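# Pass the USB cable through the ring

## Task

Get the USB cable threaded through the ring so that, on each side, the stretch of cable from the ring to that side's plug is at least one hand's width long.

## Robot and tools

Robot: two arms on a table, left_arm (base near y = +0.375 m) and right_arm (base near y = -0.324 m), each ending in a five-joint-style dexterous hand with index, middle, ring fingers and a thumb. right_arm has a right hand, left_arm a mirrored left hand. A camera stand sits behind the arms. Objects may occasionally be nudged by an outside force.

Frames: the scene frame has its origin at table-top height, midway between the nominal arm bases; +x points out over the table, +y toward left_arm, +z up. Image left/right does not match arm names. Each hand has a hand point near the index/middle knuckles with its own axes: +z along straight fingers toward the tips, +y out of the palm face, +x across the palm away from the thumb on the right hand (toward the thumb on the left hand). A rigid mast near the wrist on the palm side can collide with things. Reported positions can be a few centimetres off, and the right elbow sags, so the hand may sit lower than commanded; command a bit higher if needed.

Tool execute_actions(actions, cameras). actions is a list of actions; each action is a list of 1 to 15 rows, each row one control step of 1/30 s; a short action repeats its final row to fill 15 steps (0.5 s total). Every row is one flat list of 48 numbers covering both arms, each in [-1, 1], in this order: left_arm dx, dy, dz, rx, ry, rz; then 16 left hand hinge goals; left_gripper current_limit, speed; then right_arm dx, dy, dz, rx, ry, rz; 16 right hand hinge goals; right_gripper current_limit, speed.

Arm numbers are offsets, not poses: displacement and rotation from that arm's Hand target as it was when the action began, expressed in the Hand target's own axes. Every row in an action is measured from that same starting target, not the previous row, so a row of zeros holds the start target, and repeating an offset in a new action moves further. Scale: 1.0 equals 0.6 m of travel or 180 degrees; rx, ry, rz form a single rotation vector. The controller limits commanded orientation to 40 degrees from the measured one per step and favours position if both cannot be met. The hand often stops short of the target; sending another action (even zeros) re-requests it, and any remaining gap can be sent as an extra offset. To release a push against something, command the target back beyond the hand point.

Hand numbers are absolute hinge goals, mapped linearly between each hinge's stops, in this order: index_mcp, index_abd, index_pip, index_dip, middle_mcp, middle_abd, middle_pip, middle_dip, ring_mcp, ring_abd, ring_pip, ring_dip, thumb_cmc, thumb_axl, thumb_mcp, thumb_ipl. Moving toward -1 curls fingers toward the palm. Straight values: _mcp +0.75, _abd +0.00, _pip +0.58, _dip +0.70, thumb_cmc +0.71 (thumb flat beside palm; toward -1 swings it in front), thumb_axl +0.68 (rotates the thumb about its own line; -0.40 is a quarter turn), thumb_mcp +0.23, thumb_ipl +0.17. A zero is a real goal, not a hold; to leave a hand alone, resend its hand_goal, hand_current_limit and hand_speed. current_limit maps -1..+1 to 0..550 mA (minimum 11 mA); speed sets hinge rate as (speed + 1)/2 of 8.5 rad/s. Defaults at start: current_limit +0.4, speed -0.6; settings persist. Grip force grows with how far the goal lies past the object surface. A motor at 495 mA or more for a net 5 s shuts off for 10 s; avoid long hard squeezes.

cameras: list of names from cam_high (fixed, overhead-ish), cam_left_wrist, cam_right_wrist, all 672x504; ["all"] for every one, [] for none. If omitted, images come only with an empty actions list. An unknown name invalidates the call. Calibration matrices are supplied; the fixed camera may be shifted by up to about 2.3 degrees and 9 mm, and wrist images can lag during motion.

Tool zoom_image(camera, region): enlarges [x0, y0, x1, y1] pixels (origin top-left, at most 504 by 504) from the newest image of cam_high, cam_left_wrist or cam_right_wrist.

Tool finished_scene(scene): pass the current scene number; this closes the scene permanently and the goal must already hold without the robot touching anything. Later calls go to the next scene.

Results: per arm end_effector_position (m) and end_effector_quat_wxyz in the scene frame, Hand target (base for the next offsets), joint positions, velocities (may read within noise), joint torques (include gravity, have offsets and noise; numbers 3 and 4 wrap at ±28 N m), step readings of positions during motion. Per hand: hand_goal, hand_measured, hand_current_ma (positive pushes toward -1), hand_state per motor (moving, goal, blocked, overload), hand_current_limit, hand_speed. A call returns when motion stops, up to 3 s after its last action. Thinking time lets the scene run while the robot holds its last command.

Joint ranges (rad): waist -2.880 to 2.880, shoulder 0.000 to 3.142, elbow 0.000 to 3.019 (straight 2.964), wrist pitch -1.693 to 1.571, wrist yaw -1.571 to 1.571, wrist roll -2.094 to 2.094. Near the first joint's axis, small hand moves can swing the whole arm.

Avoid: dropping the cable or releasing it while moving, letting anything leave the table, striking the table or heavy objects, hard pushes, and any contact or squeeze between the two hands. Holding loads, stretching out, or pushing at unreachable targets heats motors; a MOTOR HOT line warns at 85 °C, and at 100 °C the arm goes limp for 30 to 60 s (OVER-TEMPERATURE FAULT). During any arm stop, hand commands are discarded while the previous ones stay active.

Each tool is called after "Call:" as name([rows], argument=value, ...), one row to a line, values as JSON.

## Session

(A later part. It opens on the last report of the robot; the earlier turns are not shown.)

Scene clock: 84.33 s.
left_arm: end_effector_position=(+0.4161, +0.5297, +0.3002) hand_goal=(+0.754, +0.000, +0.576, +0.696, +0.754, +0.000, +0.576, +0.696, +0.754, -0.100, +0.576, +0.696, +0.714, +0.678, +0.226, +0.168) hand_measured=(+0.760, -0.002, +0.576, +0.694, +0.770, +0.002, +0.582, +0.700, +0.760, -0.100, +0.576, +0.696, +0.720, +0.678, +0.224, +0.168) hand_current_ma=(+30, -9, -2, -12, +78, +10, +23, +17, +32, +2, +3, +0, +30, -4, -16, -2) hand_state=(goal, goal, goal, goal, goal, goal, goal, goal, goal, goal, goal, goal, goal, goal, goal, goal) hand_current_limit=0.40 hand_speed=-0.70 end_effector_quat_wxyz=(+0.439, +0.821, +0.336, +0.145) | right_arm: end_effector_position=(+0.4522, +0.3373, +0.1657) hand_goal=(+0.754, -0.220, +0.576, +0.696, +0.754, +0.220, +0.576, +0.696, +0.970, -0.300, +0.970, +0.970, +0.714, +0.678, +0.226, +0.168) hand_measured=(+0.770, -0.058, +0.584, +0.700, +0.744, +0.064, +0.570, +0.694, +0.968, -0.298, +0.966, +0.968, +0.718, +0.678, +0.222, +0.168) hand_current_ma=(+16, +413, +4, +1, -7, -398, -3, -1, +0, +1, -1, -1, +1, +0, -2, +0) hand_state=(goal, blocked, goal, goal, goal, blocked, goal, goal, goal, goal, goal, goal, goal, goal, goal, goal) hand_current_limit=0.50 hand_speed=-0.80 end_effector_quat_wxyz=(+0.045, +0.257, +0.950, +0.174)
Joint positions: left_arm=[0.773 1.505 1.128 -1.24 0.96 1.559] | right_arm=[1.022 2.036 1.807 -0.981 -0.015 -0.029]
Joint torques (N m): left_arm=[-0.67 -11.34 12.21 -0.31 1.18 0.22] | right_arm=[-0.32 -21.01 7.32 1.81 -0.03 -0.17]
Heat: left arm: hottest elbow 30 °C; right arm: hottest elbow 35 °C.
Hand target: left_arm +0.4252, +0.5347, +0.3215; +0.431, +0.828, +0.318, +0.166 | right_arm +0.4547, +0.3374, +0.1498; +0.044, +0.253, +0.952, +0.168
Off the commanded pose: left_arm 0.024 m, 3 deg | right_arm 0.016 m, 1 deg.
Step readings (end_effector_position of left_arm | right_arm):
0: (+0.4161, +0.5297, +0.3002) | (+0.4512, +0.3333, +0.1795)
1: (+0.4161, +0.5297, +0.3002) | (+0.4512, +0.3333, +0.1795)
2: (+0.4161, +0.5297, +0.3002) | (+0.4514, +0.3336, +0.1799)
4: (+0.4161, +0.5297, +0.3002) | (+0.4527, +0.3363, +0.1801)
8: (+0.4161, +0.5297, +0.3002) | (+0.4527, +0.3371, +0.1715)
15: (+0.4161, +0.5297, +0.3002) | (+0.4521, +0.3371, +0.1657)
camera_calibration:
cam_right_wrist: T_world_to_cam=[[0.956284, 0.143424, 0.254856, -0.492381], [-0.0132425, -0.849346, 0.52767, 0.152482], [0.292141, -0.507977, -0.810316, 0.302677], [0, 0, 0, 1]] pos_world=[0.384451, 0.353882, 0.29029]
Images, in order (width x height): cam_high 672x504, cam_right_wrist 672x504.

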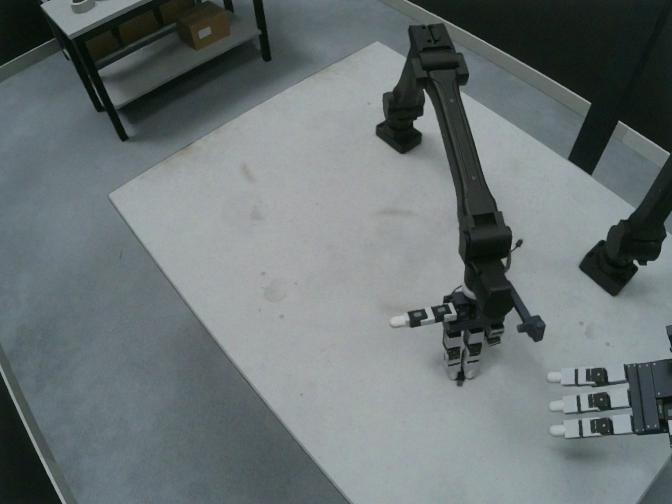

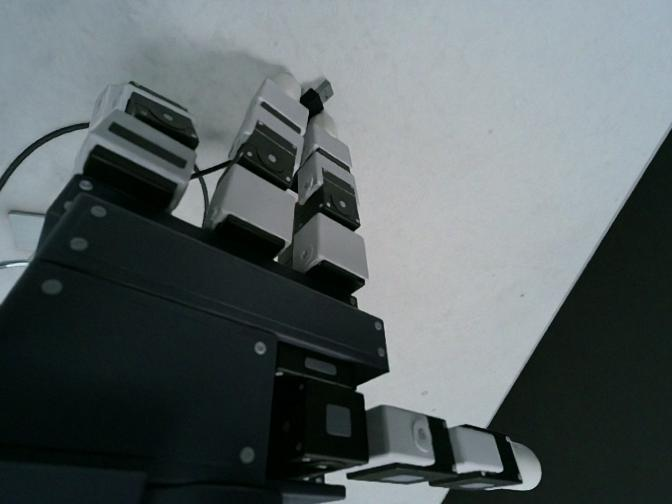

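Call:
execute_actions([
  [[0,0,0,0,0,0,0.754,0,0.576,0.696,0.754,0,0.576,0.696,0.754,-0.1,0.576,0.696,0.714,0.678,0.226,0.168,0.4,-0.7,0,-0.0069,0.0188,0,0,0,0.754,-0.22,0.576,0.696,0.754,0.22,0.576,0.696,0.97,-0.3,0.97,0.97,0.714,0.678,0.226,0.168,0.5,-0.8]],
], cameras=["cam_high","cam_right_wrist"])

Call:
zoom_image(camera="cam_high", region=[430, 340, 490, 400])

Call:
zoom_image(camera="cam_right_wrist", region=[240, 20, 380, 140])

Scene clock: 85.20 s.
left_arm: end_effector_position=(+0.4161, +0.5297, +0.3002) hand_goal=(+0.754, +0.000, +0.576, +0.696, +0.754, +0.000, +0.576, +0.696, +0.754, -0.100, +0.576, +0.696, +0.714, +0.678, +0.226, +0.168) hand_measured=(+0.760, -0.002, +0.576, +0.694, +0.770, +0.002, +0.582, +0.700, +0.760, -0.100, +0.576, +0.696, +0.720, +0.678, +0.224, +0.168) hand_current_ma=(+30, -9, -2, -12, +78, +10, +23, +17, +32, +2, +3, +0, +30, -4, -16, -2) hand_state=(goal, goal, goal, goal, goal, goal, goal, goal, goal, goal, goal, goal, goal, goal, goal, goal) hand_current_limit=0.40 hand_speed=-0.70 end_effector_quat_wxyz=(+0.439, +0.821, +0.336, +0.145) | right_arm: end_effector_position=(+0.4536, +0.3388, +0.1656) hand_goal=(+0.754, -0.220, +0.576, +0.696, +0.754, +0.220, +0.576, +0.696, +0.970, -0.300, +0.970, +0.970, +0.714, +0.678, +0.226, +0.168) hand_measured=(+0.784, -0.088, +0.594, +0.708, +0.744, +0.114, +0.570, +0.694, +0.968, -0.298, +0.966, +0.968, +0.718, +0.678, +0.222, +0.168) hand_current_ma=(+43, +311, +17, +8, -6, -222, -3, -1, +0, +1, -1, -1, +1, +0, -2, +0) hand_state=(blocked, blocked, goal, goal, goal, blocked, goal, goal, goal, goal, goal, goal, goal, goal, goal, goal) hand_current_limit=0.50 hand_speed=-0.80 end_effector_quat_wxyz=(+0.048, +0.257, +0.948, +0.181)
Joint positions: left_arm=[0.773 1.505 1.128 -1.24 0.96 1.559] | right_arm=[1.022 2.035 1.798 -0.958 -0.013 -0.029]
Joint torques (N m): left_arm=[-0.62 -11.16 12.22 -0.28 1.19 0.22] | right_arm=[-0.21 -20.72 6.75 2.09 -0.26 -0.15]
Heat: left arm: hottest elbow 30 °C; right arm: hottest elbow 35 °C.
Hand target: left_arm +0.4252, +0.5347, +0.3215; +0.431, +0.828, +0.318, +0.166 | right_arm +0.4548, +0.3373, +0.1377; +0.045, +0.253, +0.952, +0.168
Off the commanded pose: left_arm 0.024 m, 3 deg | right_arm 0.028 m, 2 deg.
Step readings (end_effector_position of left_arm | right_arm):
0: (+0.4161, +0.5297, +0.3002) | (+0.4522, +0.3373, +0.1657)
1: (+0.4161, +0.5297, +0.3002) | (+0.4522, +0.3373, +0.1657)
2: (+0.4161, +0.5297, +0.3002) | (+0.4522, +0.3373, +0.1652)
4: (+0.4161, +0.5297, +0.3002) | (+0.4524, +0.3377, +0.1648)
8: (+0.4161, +0.5297, +0.3002) | (+0.4530, +0.3387, +0.1657)
15: (+0.4161, +0.5297, +0.3002) | (+0.4537, +0.3386, +0.1655)
camera_calibration:
cam_right_wrist: T_world_to_cam=[[0.953835, 0.139518, 0.265958, -0.493301], [-0.0191431, -0.855505, 0.517441, 0.160291], [0.299721, -0.498644, -0.81334, 0.29682], [0, 0, 0, 1]] pos_world=[0.384633, 0.353962, 0.289672]
Images, in order (width x height): cam_high 672x504, cam_right_wrist 672x504.

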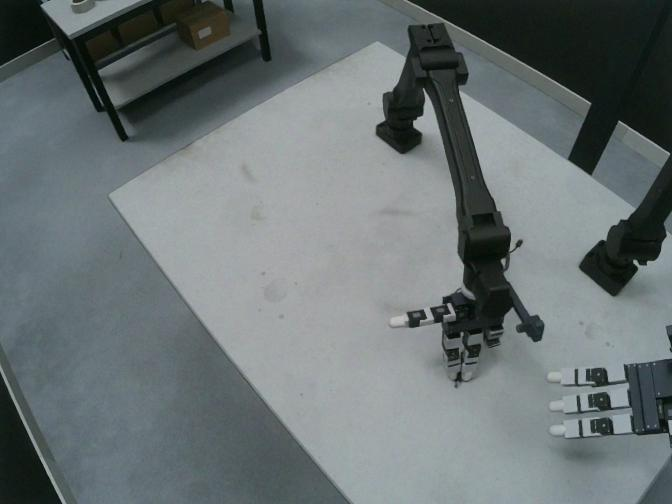

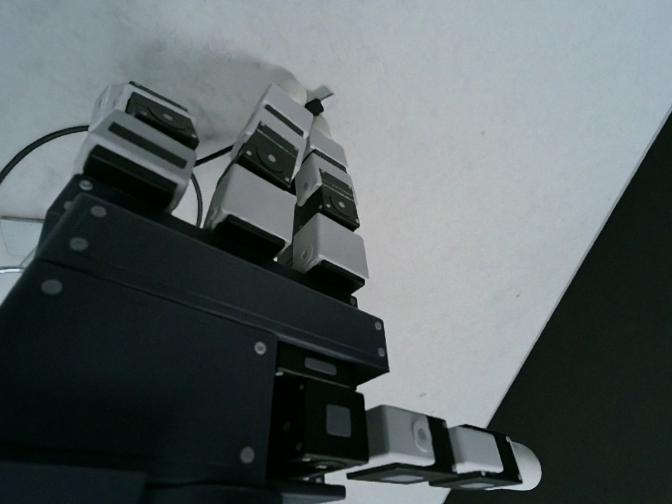

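Scaled by 8.400 from the camera's 672x504 image, which has a finer 960x720 frame.

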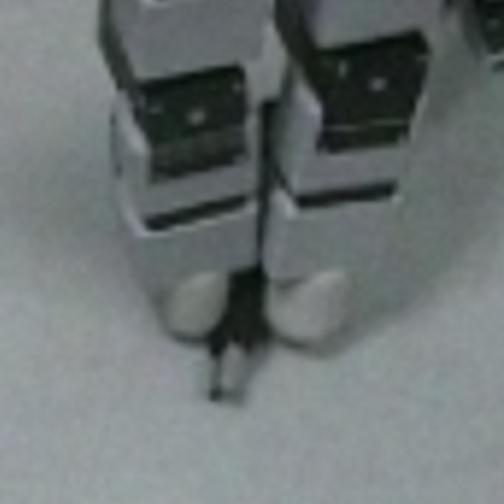

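Scaled by 3.600 from the camera's 672x504 image, which has a finer 960x720 frame.

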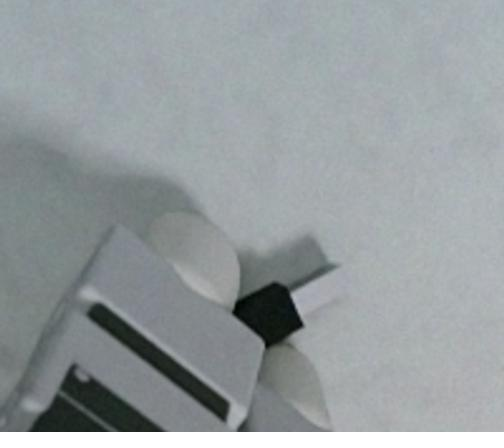

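Call:
execute_actions([
  [[0,0,0,0,0,0,0.754,0,0.576,0.696,0.754,0,0.576,0.696,0.754,-0.1,0.576,0.696,0.714,0.678,0.226,0.168,0.4,-0.7,0,0.0114,-0.0314,0,0,0,0.754,-0.22,0.576,0.696,0.754,0.22,0.576,0.696,0.97,-0.3,0.97,0.97,0.714,0.678,0.226,0.168,0.5,-0.8]],
  [[0,0,0,0,0,0,0.754,0,0.576,0.696,0.754,0,0.576,0.696,0.754,-0.1,0.576,0.696,0.714,0.678,0.226,0.168,0.4,-0.7,0,0,0,0,0,0,0.754,-0.03,0.576,0.696,0.754,0.03,0.576,0.696,0.97,-0.3,0.97,0.97,0.714,0.678,0.226,0.168,0.5,-0.8]],
  [[0,0,0,0,0,0,0.754,0,0.576,0.696,0.754,0,0.576,0.696,0.754,-0.1,0.576,0.696,0.714,0.678,0.226,0.168,0.4,-0.7,0,0,0,0,0,0,0.754,0.08,0.576,0.696,0.754,-0.08,0.576,0.696,0.97,-0.3,0.97,0.97,0.714,0.678,0.226,0.168,0.5,-0.8]],
], cameras=["cam_high","cam_right_wrist"])

Call:
zoom_image(camera="cam_high", region=[430, 340, 490, 400])

Call:
zoom_image(camera="cam_right_wrist", region=[240, 20, 380, 140])

Scene clock: 87.30 s.
left_arm: end_effector_position=(+0.4161, +0.5297, +0.3002) hand_goal=(+0.754, +0.000, +0.576, +0.696, +0.754, +0.000, +0.576, +0.696, +0.754, -0.100, +0.576, +0.696, +0.714, +0.678, +0.226, +0.168) hand_measured=(+0.760, -0.002, +0.576, +0.694, +0.770, +0.002, +0.582, +0.700, +0.760, -0.100, +0.576, +0.696, +0.720, +0.678, +0.224, +0.168) hand_current_ma=(+30, -9, -2, -12, +78, +10, +23, +17, +32, +2, +3, +0, +30, -4, -16, -2) hand_state=(goal, goal, goal, goal, goal, goal, goal, goal, goal, goal, goal, goal, goal, goal, goal, goal) hand_current_limit=0.40 hand_speed=-0.70 end_effector_quat_wxyz=(+0.439, +0.821, +0.336, +0.145) | right_arm: end_effector_position=(+0.4488, +0.3376, +0.1644) hand_goal=(+0.754, +0.080, +0.576, +0.696, +0.754, -0.080, +0.576, +0.696, +0.970, -0.300, +0.970, +0.970, +0.714, +0.678, +0.226, +0.168) hand_measured=(+0.764, -0.002, +0.584, +0.704, +0.754, -0.076, +0.574, +0.694, +0.968, -0.298, +0.966, +0.968, +0.718, +0.678, +0.222, +0.168) hand_current_ma=(+7, -149, +4, +4, +0, +1, -1, -1, +0, +1, -1, -1, +1, +0, -2, +0) hand_state=(goal, blocked, goal, goal, goal, goal, goal, goal, goal, goal, goal, goal, goal, goal, goal, goal) hand_current_limit=0.50 hand_speed=-0.80 end_effector_quat_wxyz=(+0.041, +0.254, +0.950, +0.175)
Joint positions: left_arm=[0.773 1.505 1.128 -1.24 0.96 1.559] | right_arm=[1.024 2.032 1.798 -0.976 -0.024 -0.032]
Joint torques (N m): left_arm=[-0.67 -11.22 12.18 -0.29 1.17 0.22] | right_arm=[-0.09 -21.25 8.94 0.91 0.35 -0.16]
Heat: left arm: hottest elbow 31 °C; right arm: hottest elbow 35 °C.
Hand target: left_arm +0.4252, +0.5347, +0.3215; +0.431, +0.828, +0.318, +0.166 | right_arm +0.4548, +0.3373, +0.1579; +0.045, +0.253, +0.952, +0.168
Off the commanded pose: left_arm 0.024 m, 3 deg | right_arm 0.009 m, 1 deg.
Step readings (end_effector_position of left_arm | right_arm):
0: (+0.4161, +0.5297, +0.3002) | (+0.4536, +0.3387, +0.1656)
1: (+0.4161, +0.5297, +0.3002) | (+0.4536, +0.3387, +0.1656)
2: (+0.4161, +0.5297, +0.3002) | (+0.4536, +0.3387, +0.1659)
4: (+0.4161, +0.5297, +0.3002) | (+0.4535, +0.3386, +0.1657)
8: (+0.4161, +0.5297, +0.3002) | (+0.4528, +0.3378, +0.1651)
15: (+0.4161, +0.5297, +0.3002) | (+0.4524, +0.3373, +0.1646)
16: (+0.4161, +0.5297, +0.3002) | (+0.4523, +0.3373, +0.1645)
17: (+0.4161, +0.5297, +0.3002) | (+0.4523, +0.3373, +0.1645)
19: (+0.4161, +0.5297, +0.3002) | (+0.4523, +0.3373, +0.1645)
23: (+0.4161, +0.5297, +0.3002) | (+0.4519, +0.3365, +0.1641)
30: (+0.4161, +0.5297, +0.3002) | (+0.4514, +0.3363, +0.1640)
31: (+0.4161, +0.5297, +0.3002) | (+0.4514, +0.3363, +0.1640)
32: (+0.4161, +0.5297, +0.3002) | (+0.4514, +0.3363, +0.1640)
34: (+0.4161, +0.5297, +0.3002) | (+0.4506, +0.3367, +0.1641)
38: (+0.4161, +0.5297, +0.3002) | (+0.4491, +0.3375, +0.1645)
45: (+0.4161, +0.5297, +0.3002) | (+0.4488, +0.3376, +0.1644)
camera_calibration:
cam_right_wrist: T_world_to_cam=[[0.95668, 0.149973, 0.249543, -0.490327], [-0.00342411, -0.851262, 0.524729, 0.150008], [0.291122, -0.502853, -0.813872, 0.302105], [0, 0, 0, 1]] pos_world=[0.381651, 0.353146, 0.289518]
Images, in order (width x height): cam_high 672x504, cam_right_wrist 672x504.

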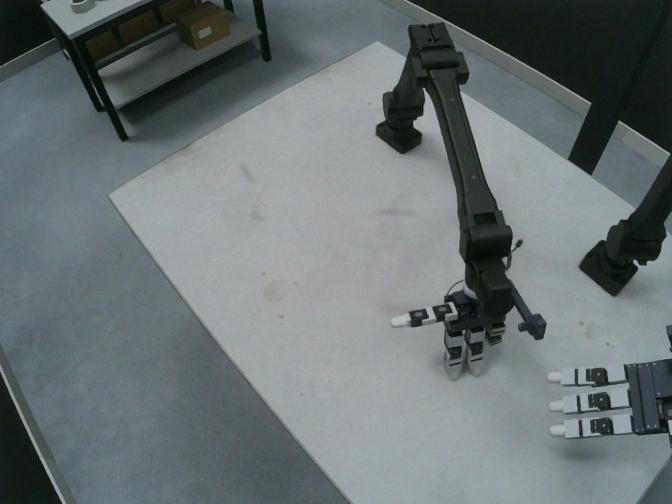

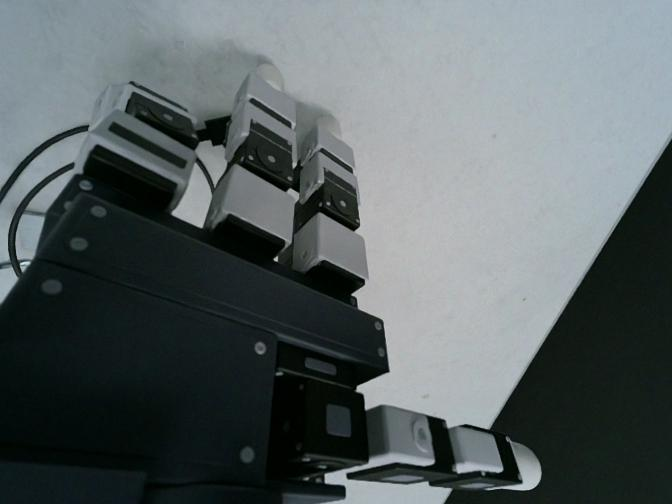

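Scaled by 8.400 from the camera's 672x504 image, which has a finer 960x720 frame.

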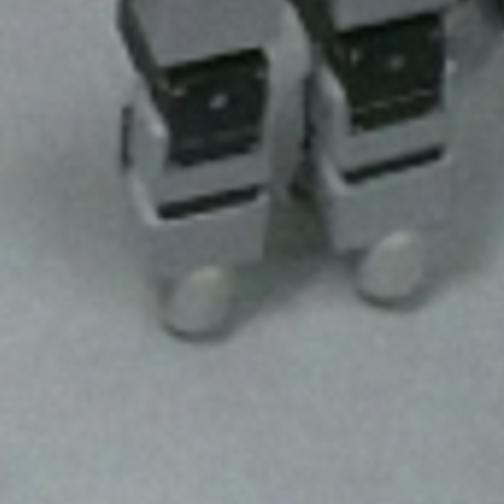

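Scaled by 3.600 from the camera's 672x504 image, which has a finer 960x720 frame.

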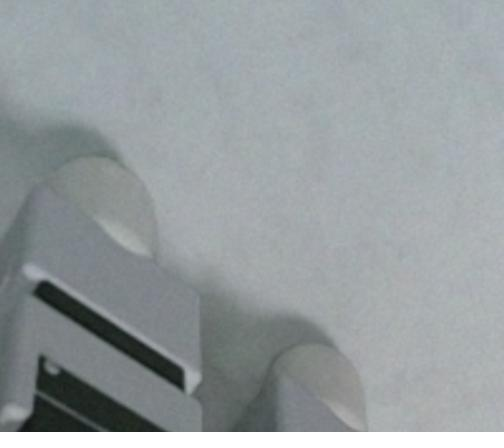

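Call:
execute_actions([
  [[0,0,0,0,0,0,0.754,0,0.576,0.696,0.754,0,0.576,0.696,0.754,-0.1,0.576,0.696,0.714,0.678,0.226,0.168,0.4,-0.7,0,0.04,-0.1098,0,0,0,0.754,0.0,0.576,0.696,0.754,-0.05,0.576,0.696,0.97,-0.3,0.97,0.97,0.714,0.678,0.226,0.168,0.4,-0.7]],
], cameras=["all"])

Call:
zoom_image(camera="cam_high", region=[420, 220, 560, 380])

Call:
zoom_image(camera="cam_right_wrist", region=[100, 20, 380, 240])

Scene clock: 88.37 s.
left_arm: end_effector_position=(+0.4161, +0.5297, +0.3002) hand_goal=(+0.754, +0.000, +0.576, +0.696, +0.754, +0.000, +0.576, +0.696, +0.754, -0.100, +0.576, +0.696, +0.714, +0.678, +0.226, +0.168) hand_measured=(+0.760, -0.002, +0.576, +0.694, +0.770, +0.002, +0.582, +0.700, +0.760, -0.100, +0.576, +0.696, +0.720, +0.678, +0.224, +0.168) hand_current_ma=(+30, -9, -2, -12, +78, +10, +23, +17, +32, +2, +3, +0, +30, -4, -16, -2) hand_state=(goal, goal, goal, goal, goal, goal, goal, goal, goal, goal, goal, goal, goal, goal, goal, goal) hand_current_limit=0.40 hand_speed=-0.70 end_effector_quat_wxyz=(+0.439, +0.821, +0.336, +0.145) | right_arm: end_effector_position=(+0.4458, +0.3300, +0.2015) hand_goal=(+0.754, +0.000, +0.576, +0.696, +0.754, -0.050, +0.576, +0.696, +0.970, -0.300, +0.970, +0.970, +0.714, +0.678, +0.226, +0.168) hand_measured=(+0.754, -0.004, +0.576, +0.698, +0.754, -0.052, +0.574, +0.694, +0.968, -0.298, +0.966, +0.968, +0.718, +0.678, +0.222, +0.168) hand_current_ma=(+0, -1, +0, +1, +0, -1, +0, -1, -1, +1, -1, -1, +1, +0, -2, +0) hand_state=(goal, goal, goal, goal, goal, goal, goal, goal, goal, goal, goal, goal, goal, goal, goal, goal) hand_current_limit=0.40 hand_speed=-0.70 end_effector_quat_wxyz=(+0.037, +0.256, +0.954, +0.150)
Joint positions: left_arm=[0.773 1.505 1.128 -1.24 0.96 1.559] | right_arm=[1.023 2.016 1.894 -1.139 -0.017 -0.032]
Joint torques (N m): left_arm=[-0.79 -11.28 12.21 -0.31 1.18 0.23] | right_arm=[-0.15 -23.06 11.55 0.73 0.07 -0.17]
Heat: left arm: hottest elbow 31 °C; right arm: hottest elbow 35 °C.
Hand target: left_arm +0.4252, +0.5347, +0.3215; +0.431, +0.828, +0.318, +0.166 | right_arm +0.4548, +0.3373, +0.2282; +0.045, +0.253, +0.952, +0.168
Off the commanded pose: left_arm 0.024 m, 3 deg | right_arm 0.029 m, 2 deg.
Step readings (end_effector_position of left_arm | right_arm):
0: (+0.4161, +0.5297, +0.3002) | (+0.4488, +0.3376, +0.1644)
1: (+0.4161, +0.5297, +0.3002) | (+0.4486, +0.3374, +0.1642)
2: (+0.4161, +0.5297, +0.3002) | (+0.4481, +0.3364, +0.1646)
4: (+0.4161, +0.5297, +0.3002) | (+0.4459, +0.3313, +0.1645)
8: (+0.4161, +0.5297, +0.3002) | (+0.4445, +0.3280, +0.1743)
15: (+0.4161, +0.5297, +0.3002) | (+0.4459, +0.3302, +0.1988)
camera_calibration:
cam_left_wrist: T_world_to_cam=[[-0.858179, -0.266056, -0.439026, 0.593159], [-0.278905, 0.95963, -0.0363632, -0.424334], [0.430977, 0.0912405, -0.897738, 0.166147], [0, 0, 0, 1]] pos_world=[0.319082, 0.549858, 0.394138]
cam_right_wrist: T_world_to_cam=[[0.962228, 0.158554, 0.221308, -0.495278], [0.00626701, -0.825589, 0.564237, 0.103379], [0.272172, -0.541538, -0.795399, 0.346927], [0, 0, 0, 1]] pos_world=[0.381499, 0.351751, 0.327224]

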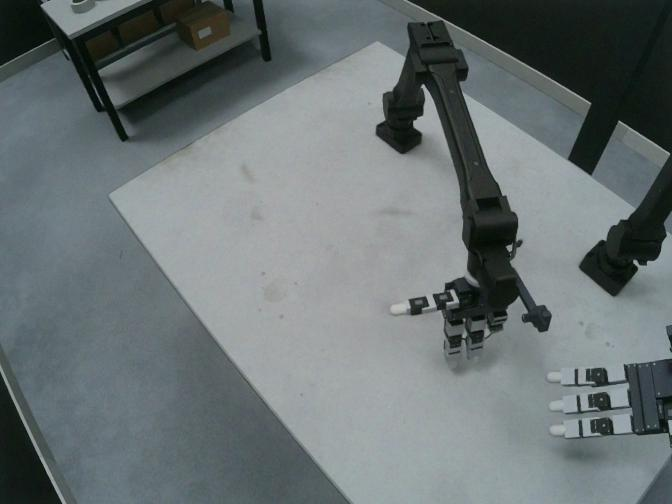

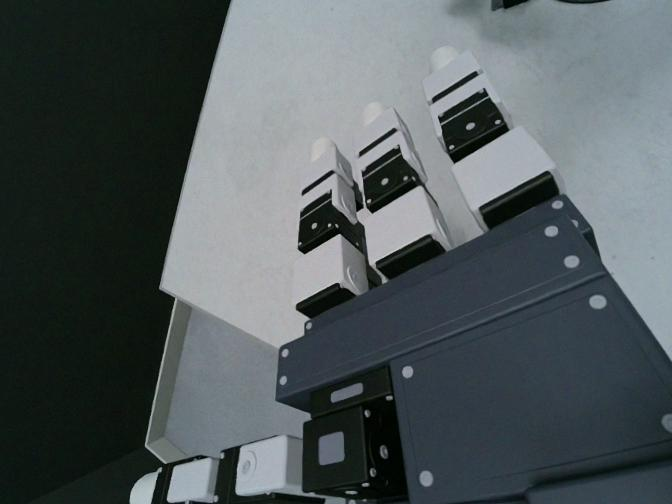

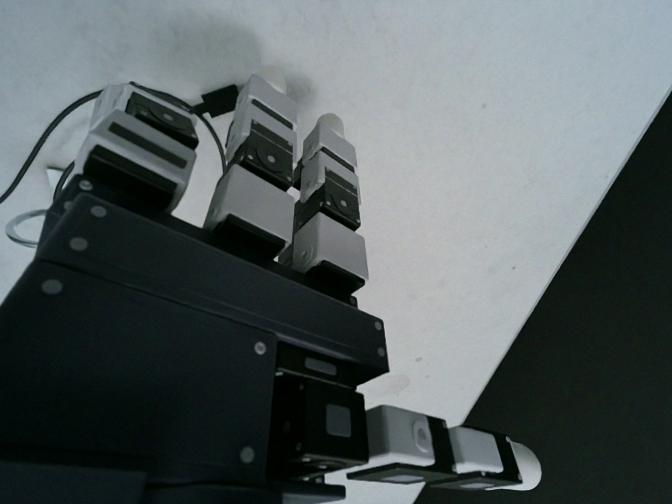

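Scaled by 3.150 from the camera's 672x504 image, which has a finer 960x720 frame.

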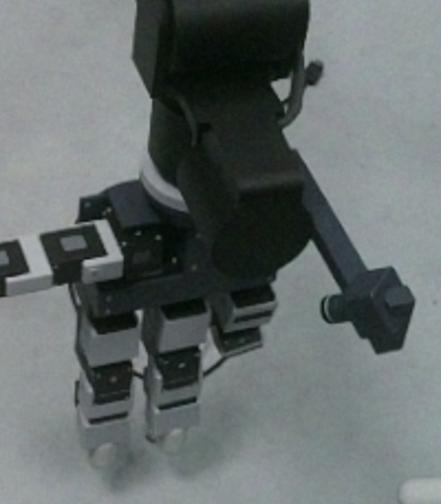

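Scaled by 1.800 from the camera's 672x504 image, which has a finer 960x720 frame.

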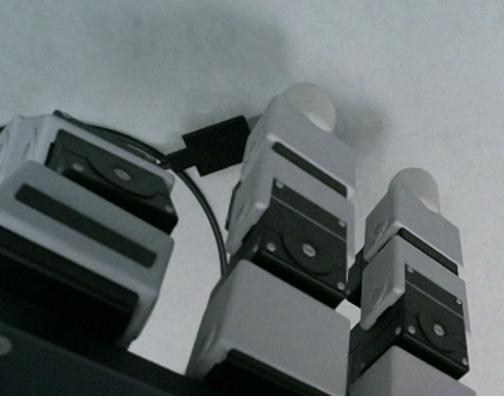

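Call:
execute_actions([
  [[0,0,0,0,0,0,0.754,0,0.576,0.696,0.754,0,0.576,0.696,0.754,-0.1,0.576,0.696,0.714,0.678,0.226,0.168,0.4,-0.7,-0.025,0.005,-0.1403,0,0,0,0.754,0.0,0.576,0.696,0.754,-0.05,0.576,0.696,0.97,-0.3,0.97,0.97,0.714,0.678,0.226,0.168,0.4,-0.7]],
  [[0,0,0,0,0,0,0.754,0,0.576,0.696,0.754,0,0.576,0.696,0.754,-0.1,0.576,0.696,0.714,0.678,0.226,0.168,0.4,-0.7,0.0126,-0.1574,-0.0932,0,0,0,0.754,0.0,0.576,0.696,0.754,-0.05,0.576,0.696,0.97,-0.3,0.97,0.97,0.714,0.678,0.226,0.168,0.4,-0.7]],
  [[0,0,0,0,0,0,0.754,0,0.576,0.696,0.754,0,0.576,0.696,0.754,-0.1,0.576,0.696,0.714,0.678,0.226,0.168,0.4,-0.7,0.0126,-0.1689,-0.0618,0,0,0,0.754,0.0,0.576,0.696,0.754,-0.05,0.576,0.696,0.97,-0.3,0.97,0.97,0.714,0.678,0.226,0.168,0.4,-0.7]],
], cameras=["all"])

Call:
zoom_image(camera="cam_high", region=[400, 220, 560, 380])

Scene clock: 90.87 s.
left_arm: end_effector_position=(+0.4161, +0.5297, +0.3002) hand_goal=(+0.754, +0.000, +0.576, +0.696, +0.754, +0.000, +0.576, +0.696, +0.754, -0.100, +0.576, +0.696, +0.714, +0.678, +0.226, +0.168) hand_measured=(+0.760, -0.002, +0.576, +0.694, +0.770, +0.002, +0.582, +0.700, +0.760, -0.100, +0.576, +0.696, +0.720, +0.678, +0.224, +0.168) hand_current_ma=(+30, -9, -2, -12, +78, +10, +23, +17, +32, +2, +3, +0, +30, -4, -16, -2) hand_state=(goal, goal, goal, goal, goal, goal, goal, goal, goal, goal, goal, goal, goal, goal, goal, goal) hand_current_limit=0.40 hand_speed=-0.70 end_effector_quat_wxyz=(+0.439, +0.821, +0.336, +0.145) | right_arm: end_effector_position=(+0.3317, +0.1260, +0.3311) hand_goal=(+0.754, +0.000, +0.576, +0.696, +0.754, -0.050, +0.576, +0.696, +0.970, -0.300, +0.970, +0.970, +0.714, +0.678, +0.226, +0.168) hand_measured=(+0.756, -0.002, +0.576, +0.698, +0.756, -0.052, +0.574, +0.694, +0.966, -0.298, +0.966, +0.968, +0.716, +0.678, +0.222, +0.168) hand_current_ma=(+1, -1, +0, +1, +0, -1, +0, -1, -2, +1, -1, -1, +0, +0, -2, +0) hand_state=(goal, goal, goal, goal, goal, goal, goal, goal, goal, goal, goal, goal, goal, goal, goal, goal) hand_current_limit=0.40 hand_speed=-0.70 end_effector_quat_wxyz=(+0.043, +0.257, +0.951, +0.166)
Joint positions: left_arm=[0.773 1.505 1.128 -1.24 0.96 1.559] | right_arm=[0.997 1.344 1.357 -1.24 -0.022 -0.054]
Joint torques (N m): left_arm=[-0.73 -11.22 12.21 -0.29 1.19 0.21] | right_arm=[0.15 -11.11 7.75 1.68 -0.11 -0.16]
Heat: left arm: hottest elbow 31 °C; right arm: hottest elbow 35 °C.
Hand target: left_arm +0.4252, +0.5347, +0.3215; +0.431, +0.828, +0.318, +0.166 | right_arm +0.3349, +0.1274, +0.3285; +0.045, +0.253, +0.952, +0.168
Off the commanded pose: left_arm 0.024 m, 3 deg | right_arm 0.004 m, 1 deg.
Step readings (end_effector_position of left_arm | right_arm):
0: (+0.4161, +0.5297, +0.3002) | (+0.4458, +0.3300, +0.2015)
1: (+0.4161, +0.5297, +0.3002) | (+0.4457, +0.3299, +0.2014)
2: (+0.4161, +0.5297, +0.3002) | (+0.4453, +0.3283, +0.2017)
4: (+0.4161, +0.5297, +0.3002) | (+0.4433, +0.3216, +0.2039)
8: (+0.4161, +0.5297, +0.3002) | (+0.4415, +0.3087, +0.2311)
15: (+0.4161, +0.5297, +0.3002) | (+0.4476, +0.3019, +0.2964)
16: (+0.4161, +0.5297, +0.3002) | (+0.4482, +0.3014, +0.3000)
17: (+0.4161, +0.5297, +0.3002) | (+0.4468, +0.2983, +0.3024)
19: (+0.4161, +0.5297, +0.3002) | (+0.4359, +0.2821, +0.2977)
23: (+0.4161, +0.5297, +0.3002) | (+0.4076, +0.2399, +0.2972)
30: (+0.4161, +0.5297, +0.3002) | (+0.3924, +0.2170, +0.3392)
31: (+0.4161, +0.5297, +0.3002) | (+0.3918, +0.2162, +0.3413)
32: (+0.4161, +0.5297, +0.3002) | (+0.3893, +0.2125, +0.3396)
34: (+0.4161, +0.5297, +0.3002) | (+0.3772, +0.1944, +0.3268)
38: (+0.4161, +0.5297, +0.3002) | (+0.3468, +0.1487, +0.3060)
45: (+0.4161, +0.5297, +0.3002) | (+0.3329, +0.1278, +0.3333)
camera_calibration:
cam_left_wrist: T_world_to_cam=[[-0.858179, -0.266056, -0.439026, 0.593159], [-0.278905, 0.95963, -0.0363632, -0.424334], [0.430977, 0.0912405, -0.897738, 0.166147], [0, 0, 0, 1]] pos_world=[0.319082, 0.549858, 0.394138]
cam_right_wrist: T_world_to_cam=[[0.957845, 0.148264, 0.246069, -0.387284], [-0.00845286, -0.841619, 0.540005, -0.122633], [0.28716, -0.519321, -0.804888, 0.365855], [0, 0, 0, 1]] pos_world=[0.264863, 0.144206, 0.455993]

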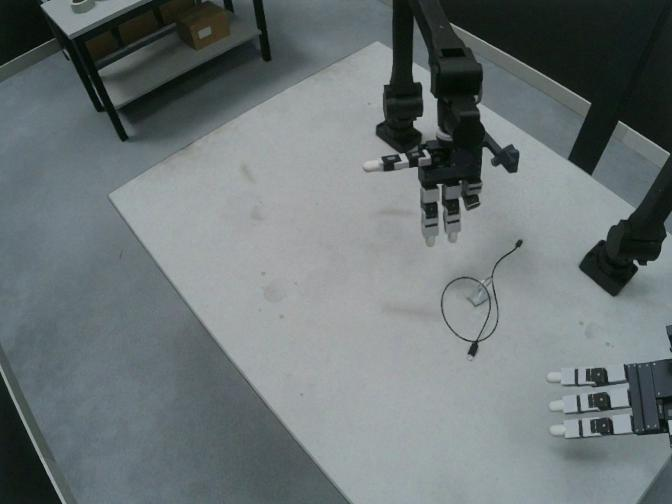

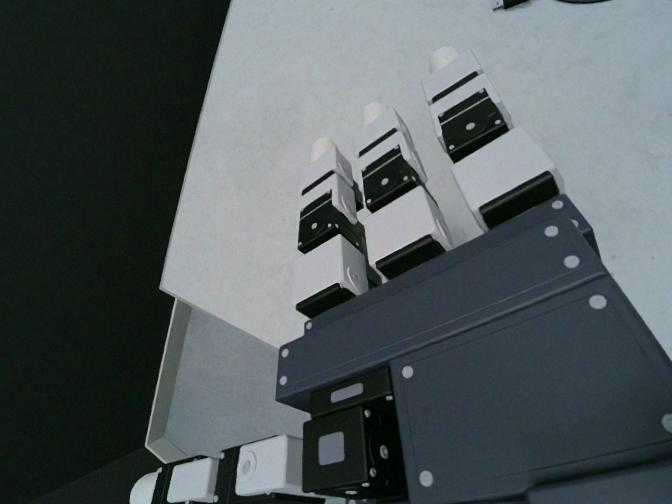

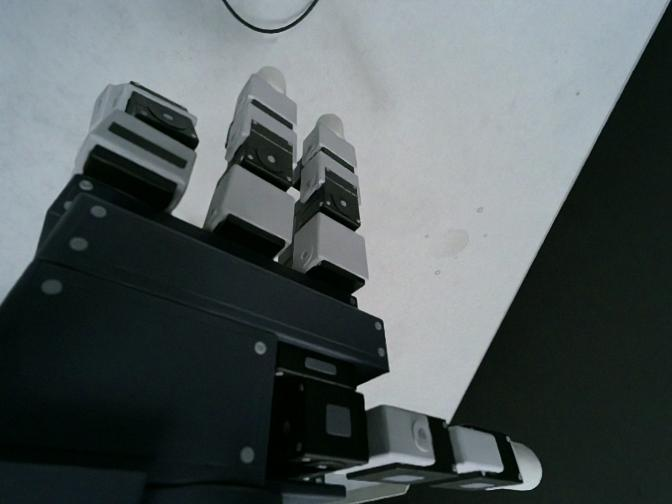

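Scaled by 3.150 from the camera's 672x504 image, which has a finer 960x720 frame.

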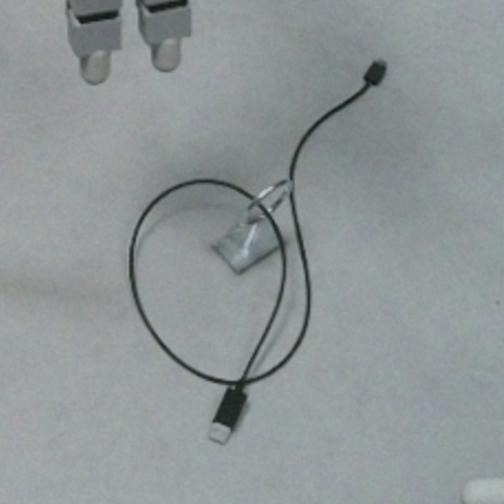

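Call:
execute_actions([
  [[0,0,0,0,0,0,0.754,0,0.576,0.696,0.754,0,0.576,0.696,0.754,-0.1,0.576,0.696,0.714,0.678,0.226,0.168,0.4,-0.7,0.0236,0.1324,0.1017,0.0001,-0.0381,0.1046,0.754,0.04,0.576,0.696,0.754,-0.04,0.576,0.696,0.97,-0.3,0.97,0.97,0.714,0.678,0.226,0.168,0.4,-0.7]],
  [[0,0,0,0,0,0,0.754,0,0.576,0.696,0.754,0,0.576,0.696,0.754,-0.1,0.576,0.696,0.714,0.678,0.226,0.168,0.4,-0.7,0.0777,0.104,0.1561,0.0001,-0.04,0.1098,0.754,0.04,0.576,0.696,0.754,-0.04,0.576,0.696,0.97,-0.3,0.97,0.97,0.714,0.678,0.226,0.168,0.4,-0.7]],
], cameras=["cam_high","cam_right_wrist"])

Call:
zoom_image(camera="cam_right_wrist", region=[180, 0, 420, 180])

Call:
zoom_image(camera="cam_high", region=[430, 300, 510, 380])

Scene clock: 94.87 s.
left_arm: end_effector_position=(+0.4161, +0.5297, +0.3002) hand_goal=(+0.754, +0.000, +0.576, +0.696, +0.754, +0.000, +0.576, +0.696, +0.754, -0.100, +0.576, +0.696, +0.714, +0.678, +0.226, +0.168) hand_measured=(+0.760, -0.002, +0.576, +0.694, +0.770, +0.002, +0.582, +0.700, +0.760, -0.100, +0.576, +0.696, +0.720, +0.678, +0.224, +0.168) hand_current_ma=(+30, -9, -2, -12, +78, +10, +23, +17, +32, +2, +3, +0, +30, -4, -16, -2) hand_state=(goal, goal, goal, goal, goal, goal, goal, goal, goal, goal, goal, goal, goal, goal, goal, goal) hand_current_limit=0.40 hand_speed=-0.70 end_effector_quat_wxyz=(+0.439, +0.821, +0.336, +0.145) | right_arm: end_effector_position=(+0.4007, +0.3049, +0.2076) hand_goal=(+0.754, +0.040, +0.576, +0.696, +0.754, -0.040, +0.576, +0.696, +0.970, -0.300, +0.970, +0.970, +0.714, +0.678, +0.226, +0.168) hand_measured=(+0.756, +0.038, +0.576, +0.698, +0.756, -0.042, +0.576, +0.694, +0.968, -0.298, +0.966, +0.968, +0.716, +0.678, +0.222, +0.168) hand_current_ma=(+1, +0, +0, +1, +0, +0, +0, -1, -1, +1, -1, -1, +1, +0, -2, +0) hand_state=(goal, goal, goal, goal, goal, goal, goal, goal, goal, goal, goal, goal, goal, goal, goal, goal) hand_current_limit=0.40 hand_speed=-0.70 end_effector_quat_wxyz=(+0.103, +0.557, +0.814, +0.130)
Joint positions: left_arm=[0.773 1.505 1.128 -1.24 0.96 1.559] | right_arm=[1.194 2.049 1.957 -1.262 0.256 0.784]
Joint torques (N m): left_arm=[-0.79 -11.22 12.16 -0.34 1.18 0.22] | right_arm=[-0.62 -22.83 10.95 0.83 0.43 0]
Heat: left arm: hottest elbow 32 °C; right arm: hottest elbow 35 °C.
Hand target: left_arm +0.4252, +0.5347, +0.3215; +0.431, +0.828, +0.318, +0.166 | right_arm +0.4090, +0.3116, +0.2319; +0.100, +0.571, +0.803, +0.141
Off the commanded pose: left_arm 0.024 m, 3 deg | right_arm 0.026 m, 2 deg.
Step readings (end_effector_position of left_arm | right_arm):
0: (+0.4161, +0.5297, +0.3002) | (+0.3317, +0.1260, +0.3311)
1: (+0.4161, +0.5297, +0.3002) | (+0.3321, +0.1260, +0.3311)
2: (+0.4161, +0.5297, +0.3002) | (+0.3350, +0.1264, +0.3298)
4: (+0.4161, +0.5297, +0.3002) | (+0.3445, +0.1352, +0.3267)
8: (+0.4161, +0.5297, +0.3002) | (+0.3509, +0.1825, +0.2980)
15: (+0.4161, +0.5297, +0.3002) | (+0.3525, +0.2105, +0.2501)
16: (+0.4161, +0.5297, +0.3002) | (+0.3540, +0.2101, +0.2512)
17: (+0.4161, +0.5297, +0.3002) | (+0.3590, +0.2110, +0.2546)
19: (+0.4161, +0.5297, +0.3002) | (+0.3742, +0.2246, +0.2650)
23: (+0.4161, +0.5297, +0.3002) | (+0.3973, +0.2738, +0.2605)
30: (+0.4161, +0.5297, +0.3002) | (+0.3962, +0.3026, +0.1935)
camera_calibration:
cam_right_wrist: T_world_to_cam=[[0.839642, -0.477709, 0.258447, -0.213843], [-0.533207, -0.6344, 0.559667, 0.238259], [-0.103399, -0.607726, -0.787387, 0.519402], [0, 0, 0, 1]] pos_world=[0.360299, 0.364651, 0.330892]
Images, in order (width x height): cam_high 672x504, cam_right_wrist 672x504.

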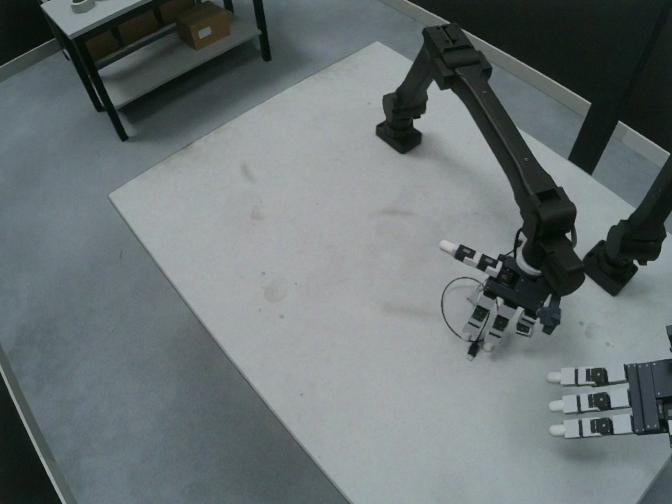

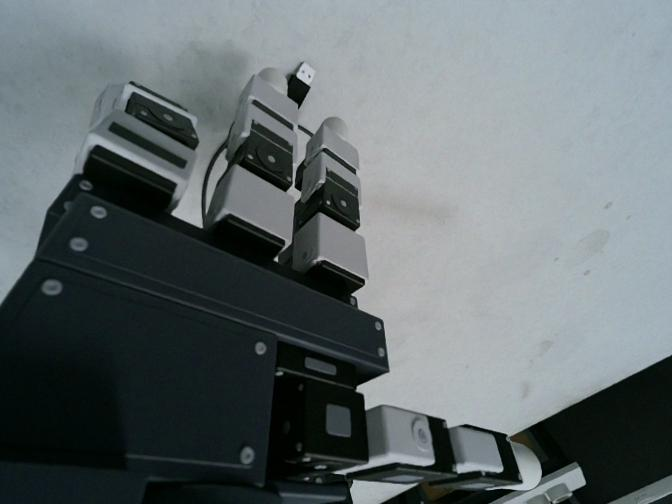

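Scaled by 2.100 from the camera's 672x504 image, which has a finer 960x720 frame.

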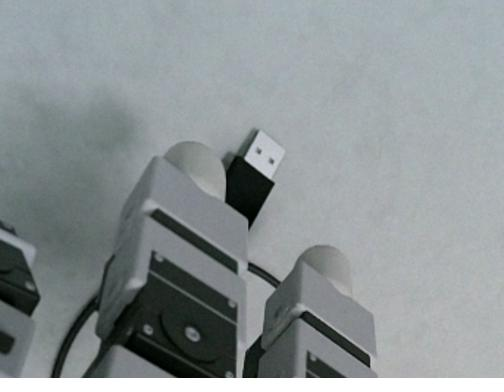

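Scaled by 6.300 from the camera's 672x504 image, which has a finer 960x720 frame.

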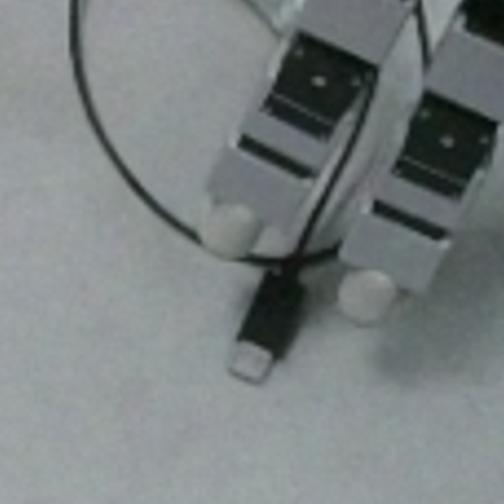

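Call:
execute_actions([
  [[0,0,0,0,0,0,0.754,0,0.576,0.696,0.754,0,0.576,0.696,0.754,-0.1,0.576,0.696,0.714,0.678,0.226,0.168,0.4,-0.7,-0.0138,-0.0458,0.0933,0,0,0,0.754,0.04,0.576,0.696,0.754,-0.04,0.576,0.696,0.97,-0.3,0.97,0.97,0.714,0.678,0.226,0.168,0.4,-0.7]],
], cameras=["cam_high","cam_right_wrist"])

Call:
zoom_image(camera="cam_right_wrist", region=[240, 20, 380, 140])

Call:
zoom_image(camera="cam_high", region=[440, 310, 500, 370])

Scene clock: 96.17 s.
left_arm: end_effector_position=(+0.4161, +0.5297, +0.3002) hand_goal=(+0.754, +0.000, +0.576, +0.696, +0.754, +0.000, +0.576, +0.696, +0.754, -0.100, +0.576, +0.696, +0.714, +0.678, +0.226, +0.168) hand_measured=(+0.760, -0.002, +0.576, +0.694, +0.770, +0.002, +0.582, +0.700, +0.760, -0.100, +0.576, +0.696, +0.720, +0.678, +0.224, +0.168) hand_current_ma=(+30, -9, -2, -12, +78, +10, +23, +17, +32, +2, +3, +0, +30, -4, -16, -2) hand_state=(goal, goal, goal, goal, goal, goal, goal, goal, goal, goal, goal, goal, goal, goal, goal, goal) hand_current_limit=0.40 hand_speed=-0.70 end_effector_quat_wxyz=(+0.439, +0.821, +0.336, +0.145) | right_arm: end_effector_position=(+0.4005, +0.3029, +0.1751) hand_goal=(+0.754, +0.040, +0.576, +0.696, +0.754, -0.040, +0.576, +0.696, +0.970, -0.300, +0.970, +0.970, +0.714, +0.678, +0.226, +0.168) hand_measured=(+0.756, +0.038, +0.576, +0.698, +0.756, -0.042, +0.576, +0.694, +0.968, -0.298, +0.966, +0.968, +0.716, +0.678, +0.222, +0.168) hand_current_ma=(+1, +0, +0, +1, +0, +0, +0, -1, -1, +1, -1, -1, +1, +0, -2, +0) hand_state=(goal, goal, goal, goal, goal, goal, goal, goal, goal, goal, goal, goal, goal, goal, goal, goal) hand_current_limit=0.40 hand_speed=-0.70 end_effector_quat_wxyz=(+0.101, +0.562, +0.809, +0.139)
Joint positions: left_arm=[0.773 1.505 1.128 -1.24 0.96 1.559] | right_arm=[1.194 2.049 1.866 -1.153 0.256 0.796]
Joint torques (N m): left_arm=[-0.62 -11.16 12.21 -0.27 1.19 0.22] | right_arm=[-0.56 -22.07 7.6 1.54 0.39 0.02]
Heat: left arm: hottest elbow 32 °C; right arm: hottest elbow 36 °C.
Hand target: left_arm +0.4252, +0.5347, +0.3215; +0.431, +0.828, +0.318, +0.166 | right_arm +0.4054, +0.3015, +0.1697; +0.100, +0.570, +0.803, +0.141
Off the commanded pose: left_arm 0.024 m, 3 deg | right_arm 0.007 m, 1 deg.
Step readings (end_effector_position of left_arm | right_arm):
0: (+0.4161, +0.5297, +0.3002) | (+0.4007, +0.3048, +0.2076)
1: (+0.4161, +0.5297, +0.3002) | (+0.4007, +0.3048, +0.2076)
2: (+0.4161, +0.5297, +0.3002) | (+0.4009, +0.3051, +0.2075)
4: (+0.4161, +0.5297, +0.3002) | (+0.4019, +0.3073, +0.2044)
8: (+0.4161, +0.5297, +0.3002) | (+0.4010, +0.3044, +0.1862)
15: (+0.4161, +0.5297, +0.3002) | (+0.4001, +0.3021, +0.1748)
camera_calibration:
cam_right_wrist: T_world_to_cam=[[0.832551, -0.492775, 0.253045, -0.197833], [-0.543768, -0.639828, 0.54308, 0.263876], [-0.105711, -0.58974, -0.800645, 0.490359], [0, 0, 0, 1]] pos_world=[0.36003, 0.360532, 0.299358]
Images, in order (width x height): cam_high 672x504, cam_right_wrist 672x504.

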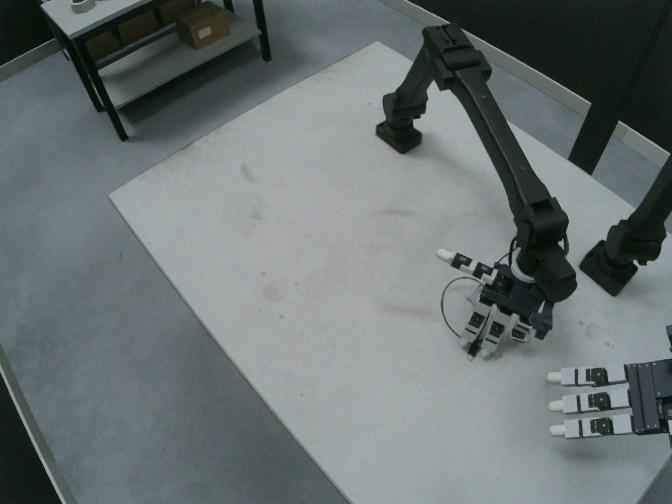

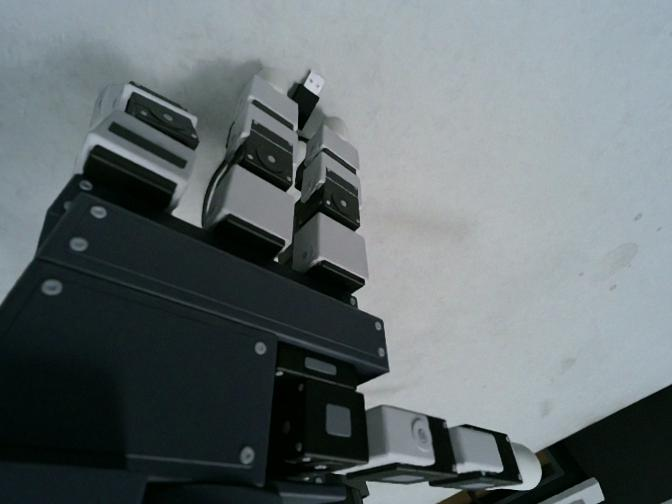

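Scaled by 3.600 from the camera's 672x504 image, which has a finer 960x720 frame.

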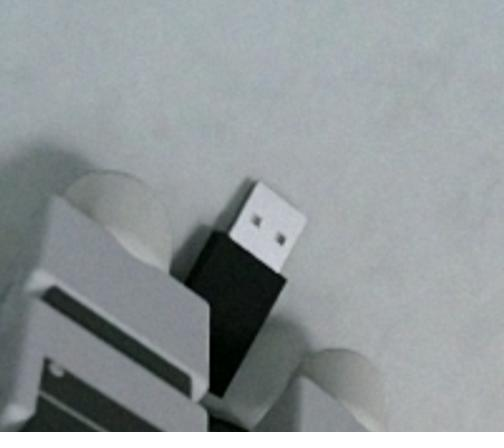

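Scaled by 8.400 from the camera's 672x504 image, which has a finer 960x720 frame.

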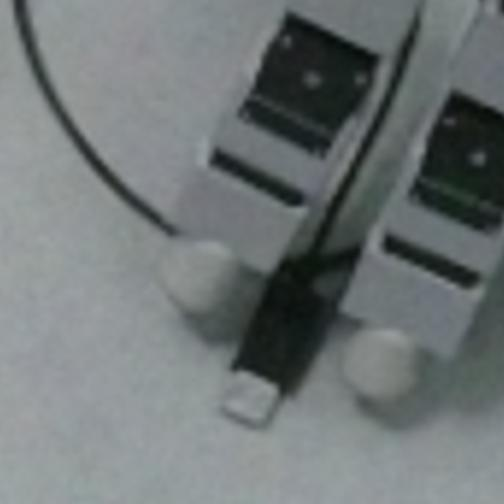

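Call:
execute_actions([
  [[0,0,0,0,0,0,0.754,0,0.576,0.696,0.754,0,0.576,0.696,0.754,-0.1,0.576,0.696,0.714,0.678,0.226,0.168,0.4,-0.7,-0.0068,-0.0131,0.0342,0,0,0,0.754,0.04,0.576,0.696,0.754,-0.04,0.576,0.696,0.97,-0.3,0.97,0.97,0.714,0.678,0.226,0.168,0.4,-0.7]],
], cameras=["cam_high","cam_right_wrist"])

Call:
zoom_image(camera="cam_right_wrist", region=[240, 20, 380, 140])

Call:
zoom_image(camera="cam_high", region=[440, 310, 500, 370])

Scene clock: 97.23 s.
left_arm: end_effector_position=(+0.4161, +0.5297, +0.3002) hand_goal=(+0.754, +0.000, +0.576, +0.696, +0.754, +0.000, +0.576, +0.696, +0.754, -0.100, +0.576, +0.696, +0.714, +0.678, +0.226, +0.168) hand_measured=(+0.760, -0.002, +0.576, +0.694, +0.770, +0.002, +0.582, +0.700, +0.760, -0.100, +0.576, +0.696, +0.720, +0.678, +0.224, +0.168) hand_current_ma=(+30, -9, -2, -12, +78, +10, +23, +17, +32, +2, +3, +0, +30, -4, -16, -2) hand_state=(goal, goal, goal, goal, goal, goal, goal, goal, goal, goal, goal, goal, goal, goal, goal, goal) hand_current_limit=0.40 hand_speed=-0.70 end_effector_quat_wxyz=(+0.439, +0.821, +0.336, +0.145) | right_arm: end_effector_position=(+0.4005, +0.3028, +0.1625) hand_goal=(+0.754, +0.040, +0.576, +0.696, +0.754, -0.040, +0.576, +0.696, +0.970, -0.300, +0.970, +0.970, +0.714, +0.678, +0.226, +0.168) hand_measured=(+0.756, +0.038, +0.576, +0.698, +0.756, -0.040, +0.576, +0.694, +0.968, -0.298, +0.966, +0.968, +0.716, +0.678, +0.222, +0.168) hand_current_ma=(+0, +0, +0, +0, +0, +0, +0, +0, -1, +1, -1, -1, +1, +0, -2, +0) hand_state=(goal, goal, goal, goal, goal, goal, goal, goal, goal, goal, goal, goal, goal, goal, goal, goal) hand_current_limit=0.40 hand_speed=-0.70 end_effector_quat_wxyz=(+0.099, +0.563, +0.807, +0.148)
Joint positions: left_arm=[0.773 1.505 1.128 -1.24 0.96 1.559] | right_arm=[1.194 2.047 1.824 -1.096 0.257 0.797]
Joint torques (N m): left_arm=[-0.67 -11.22 12.22 -0.29 1.19 0.23] | right_arm=[-1.55 -22.18 6.71 1.22 0.32 0.07]
Heat: left arm: hottest elbow 32 °C; right arm: hottest elbow 35 °C.
Hand target: left_arm +0.4252, +0.5347, +0.3215; +0.431, +0.828, +0.318, +0.166 | right_arm +0.4064, +0.2975, +0.1478; +0.100, +0.571, +0.803, +0.141
Off the commanded pose: left_arm 0.024 m, 3 deg | right_arm 0.017 m, 1 deg.
Step readings (end_effector_position of left_arm | right_arm):
0: (+0.4161, +0.5297, +0.3002) | (+0.4005, +0.3028, +0.1751)
1: (+0.4161, +0.5297, +0.3002) | (+0.4005, +0.3029, +0.1752)
2: (+0.4161, +0.5297, +0.3002) | (+0.4006, +0.3031, +0.1741)
4: (+0.4161, +0.5297, +0.3002) | (+0.4009, +0.3038, +0.1707)
8: (+0.4161, +0.5297, +0.3002) | (+0.4000, +0.3013, +0.1627)
15: (+0.4161, +0.5297, +0.3002) | (+0.4005, +0.3027, +0.1625)
camera_calibration:
cam_right_wrist: T_world_to_cam=[[0.830468, -0.497258, 0.251111, -0.192271], [-0.547992, -0.648205, 0.528711, 0.277213], [-0.100134, -0.576685, -0.810807, 0.475682], [0, 0, 0, 1]] pos_world=[0.359218, 0.358401, 0.287402]
Images, in order (width x height): cam_high 672x504, cam_right_wrist 672x504.

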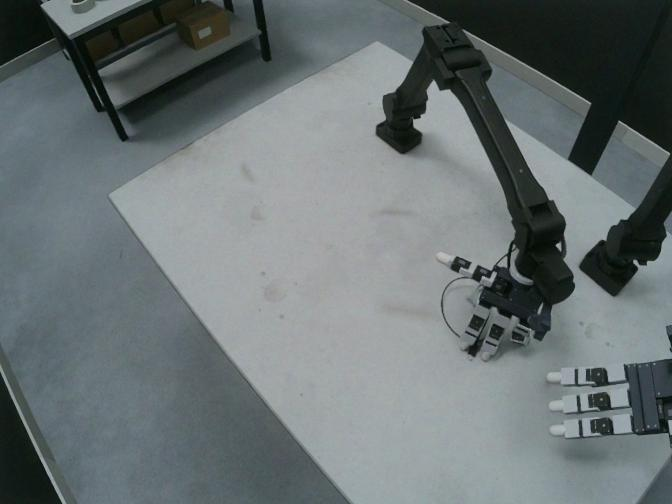

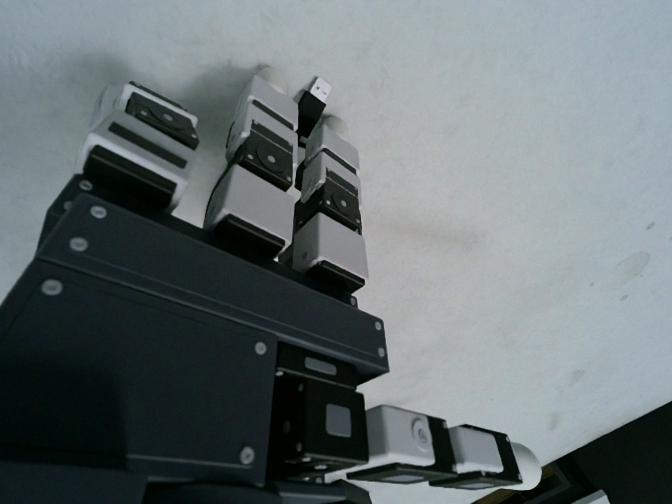

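Scaled by 3.600 from the camera's 672x504 image, which has a finer 960x720 frame.

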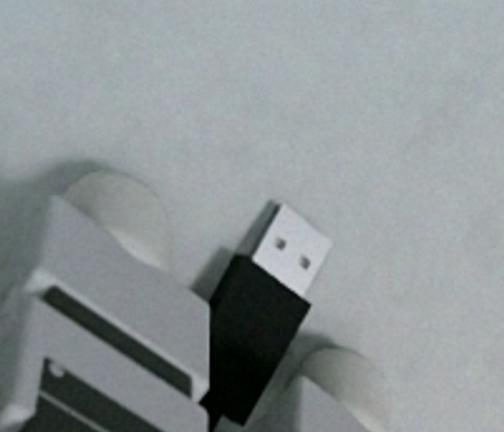

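Scaled by 8.400 from the camera's 672x504 image, which has a finer 960x720 frame.

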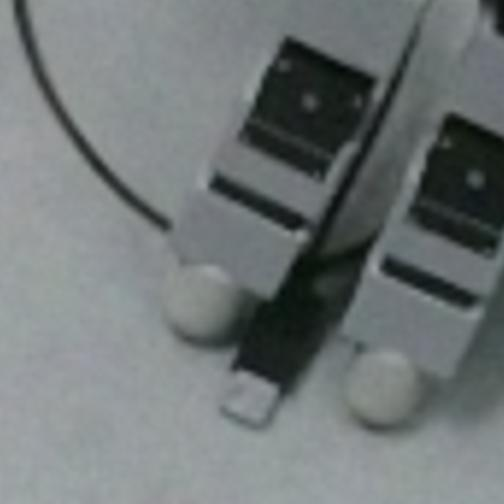

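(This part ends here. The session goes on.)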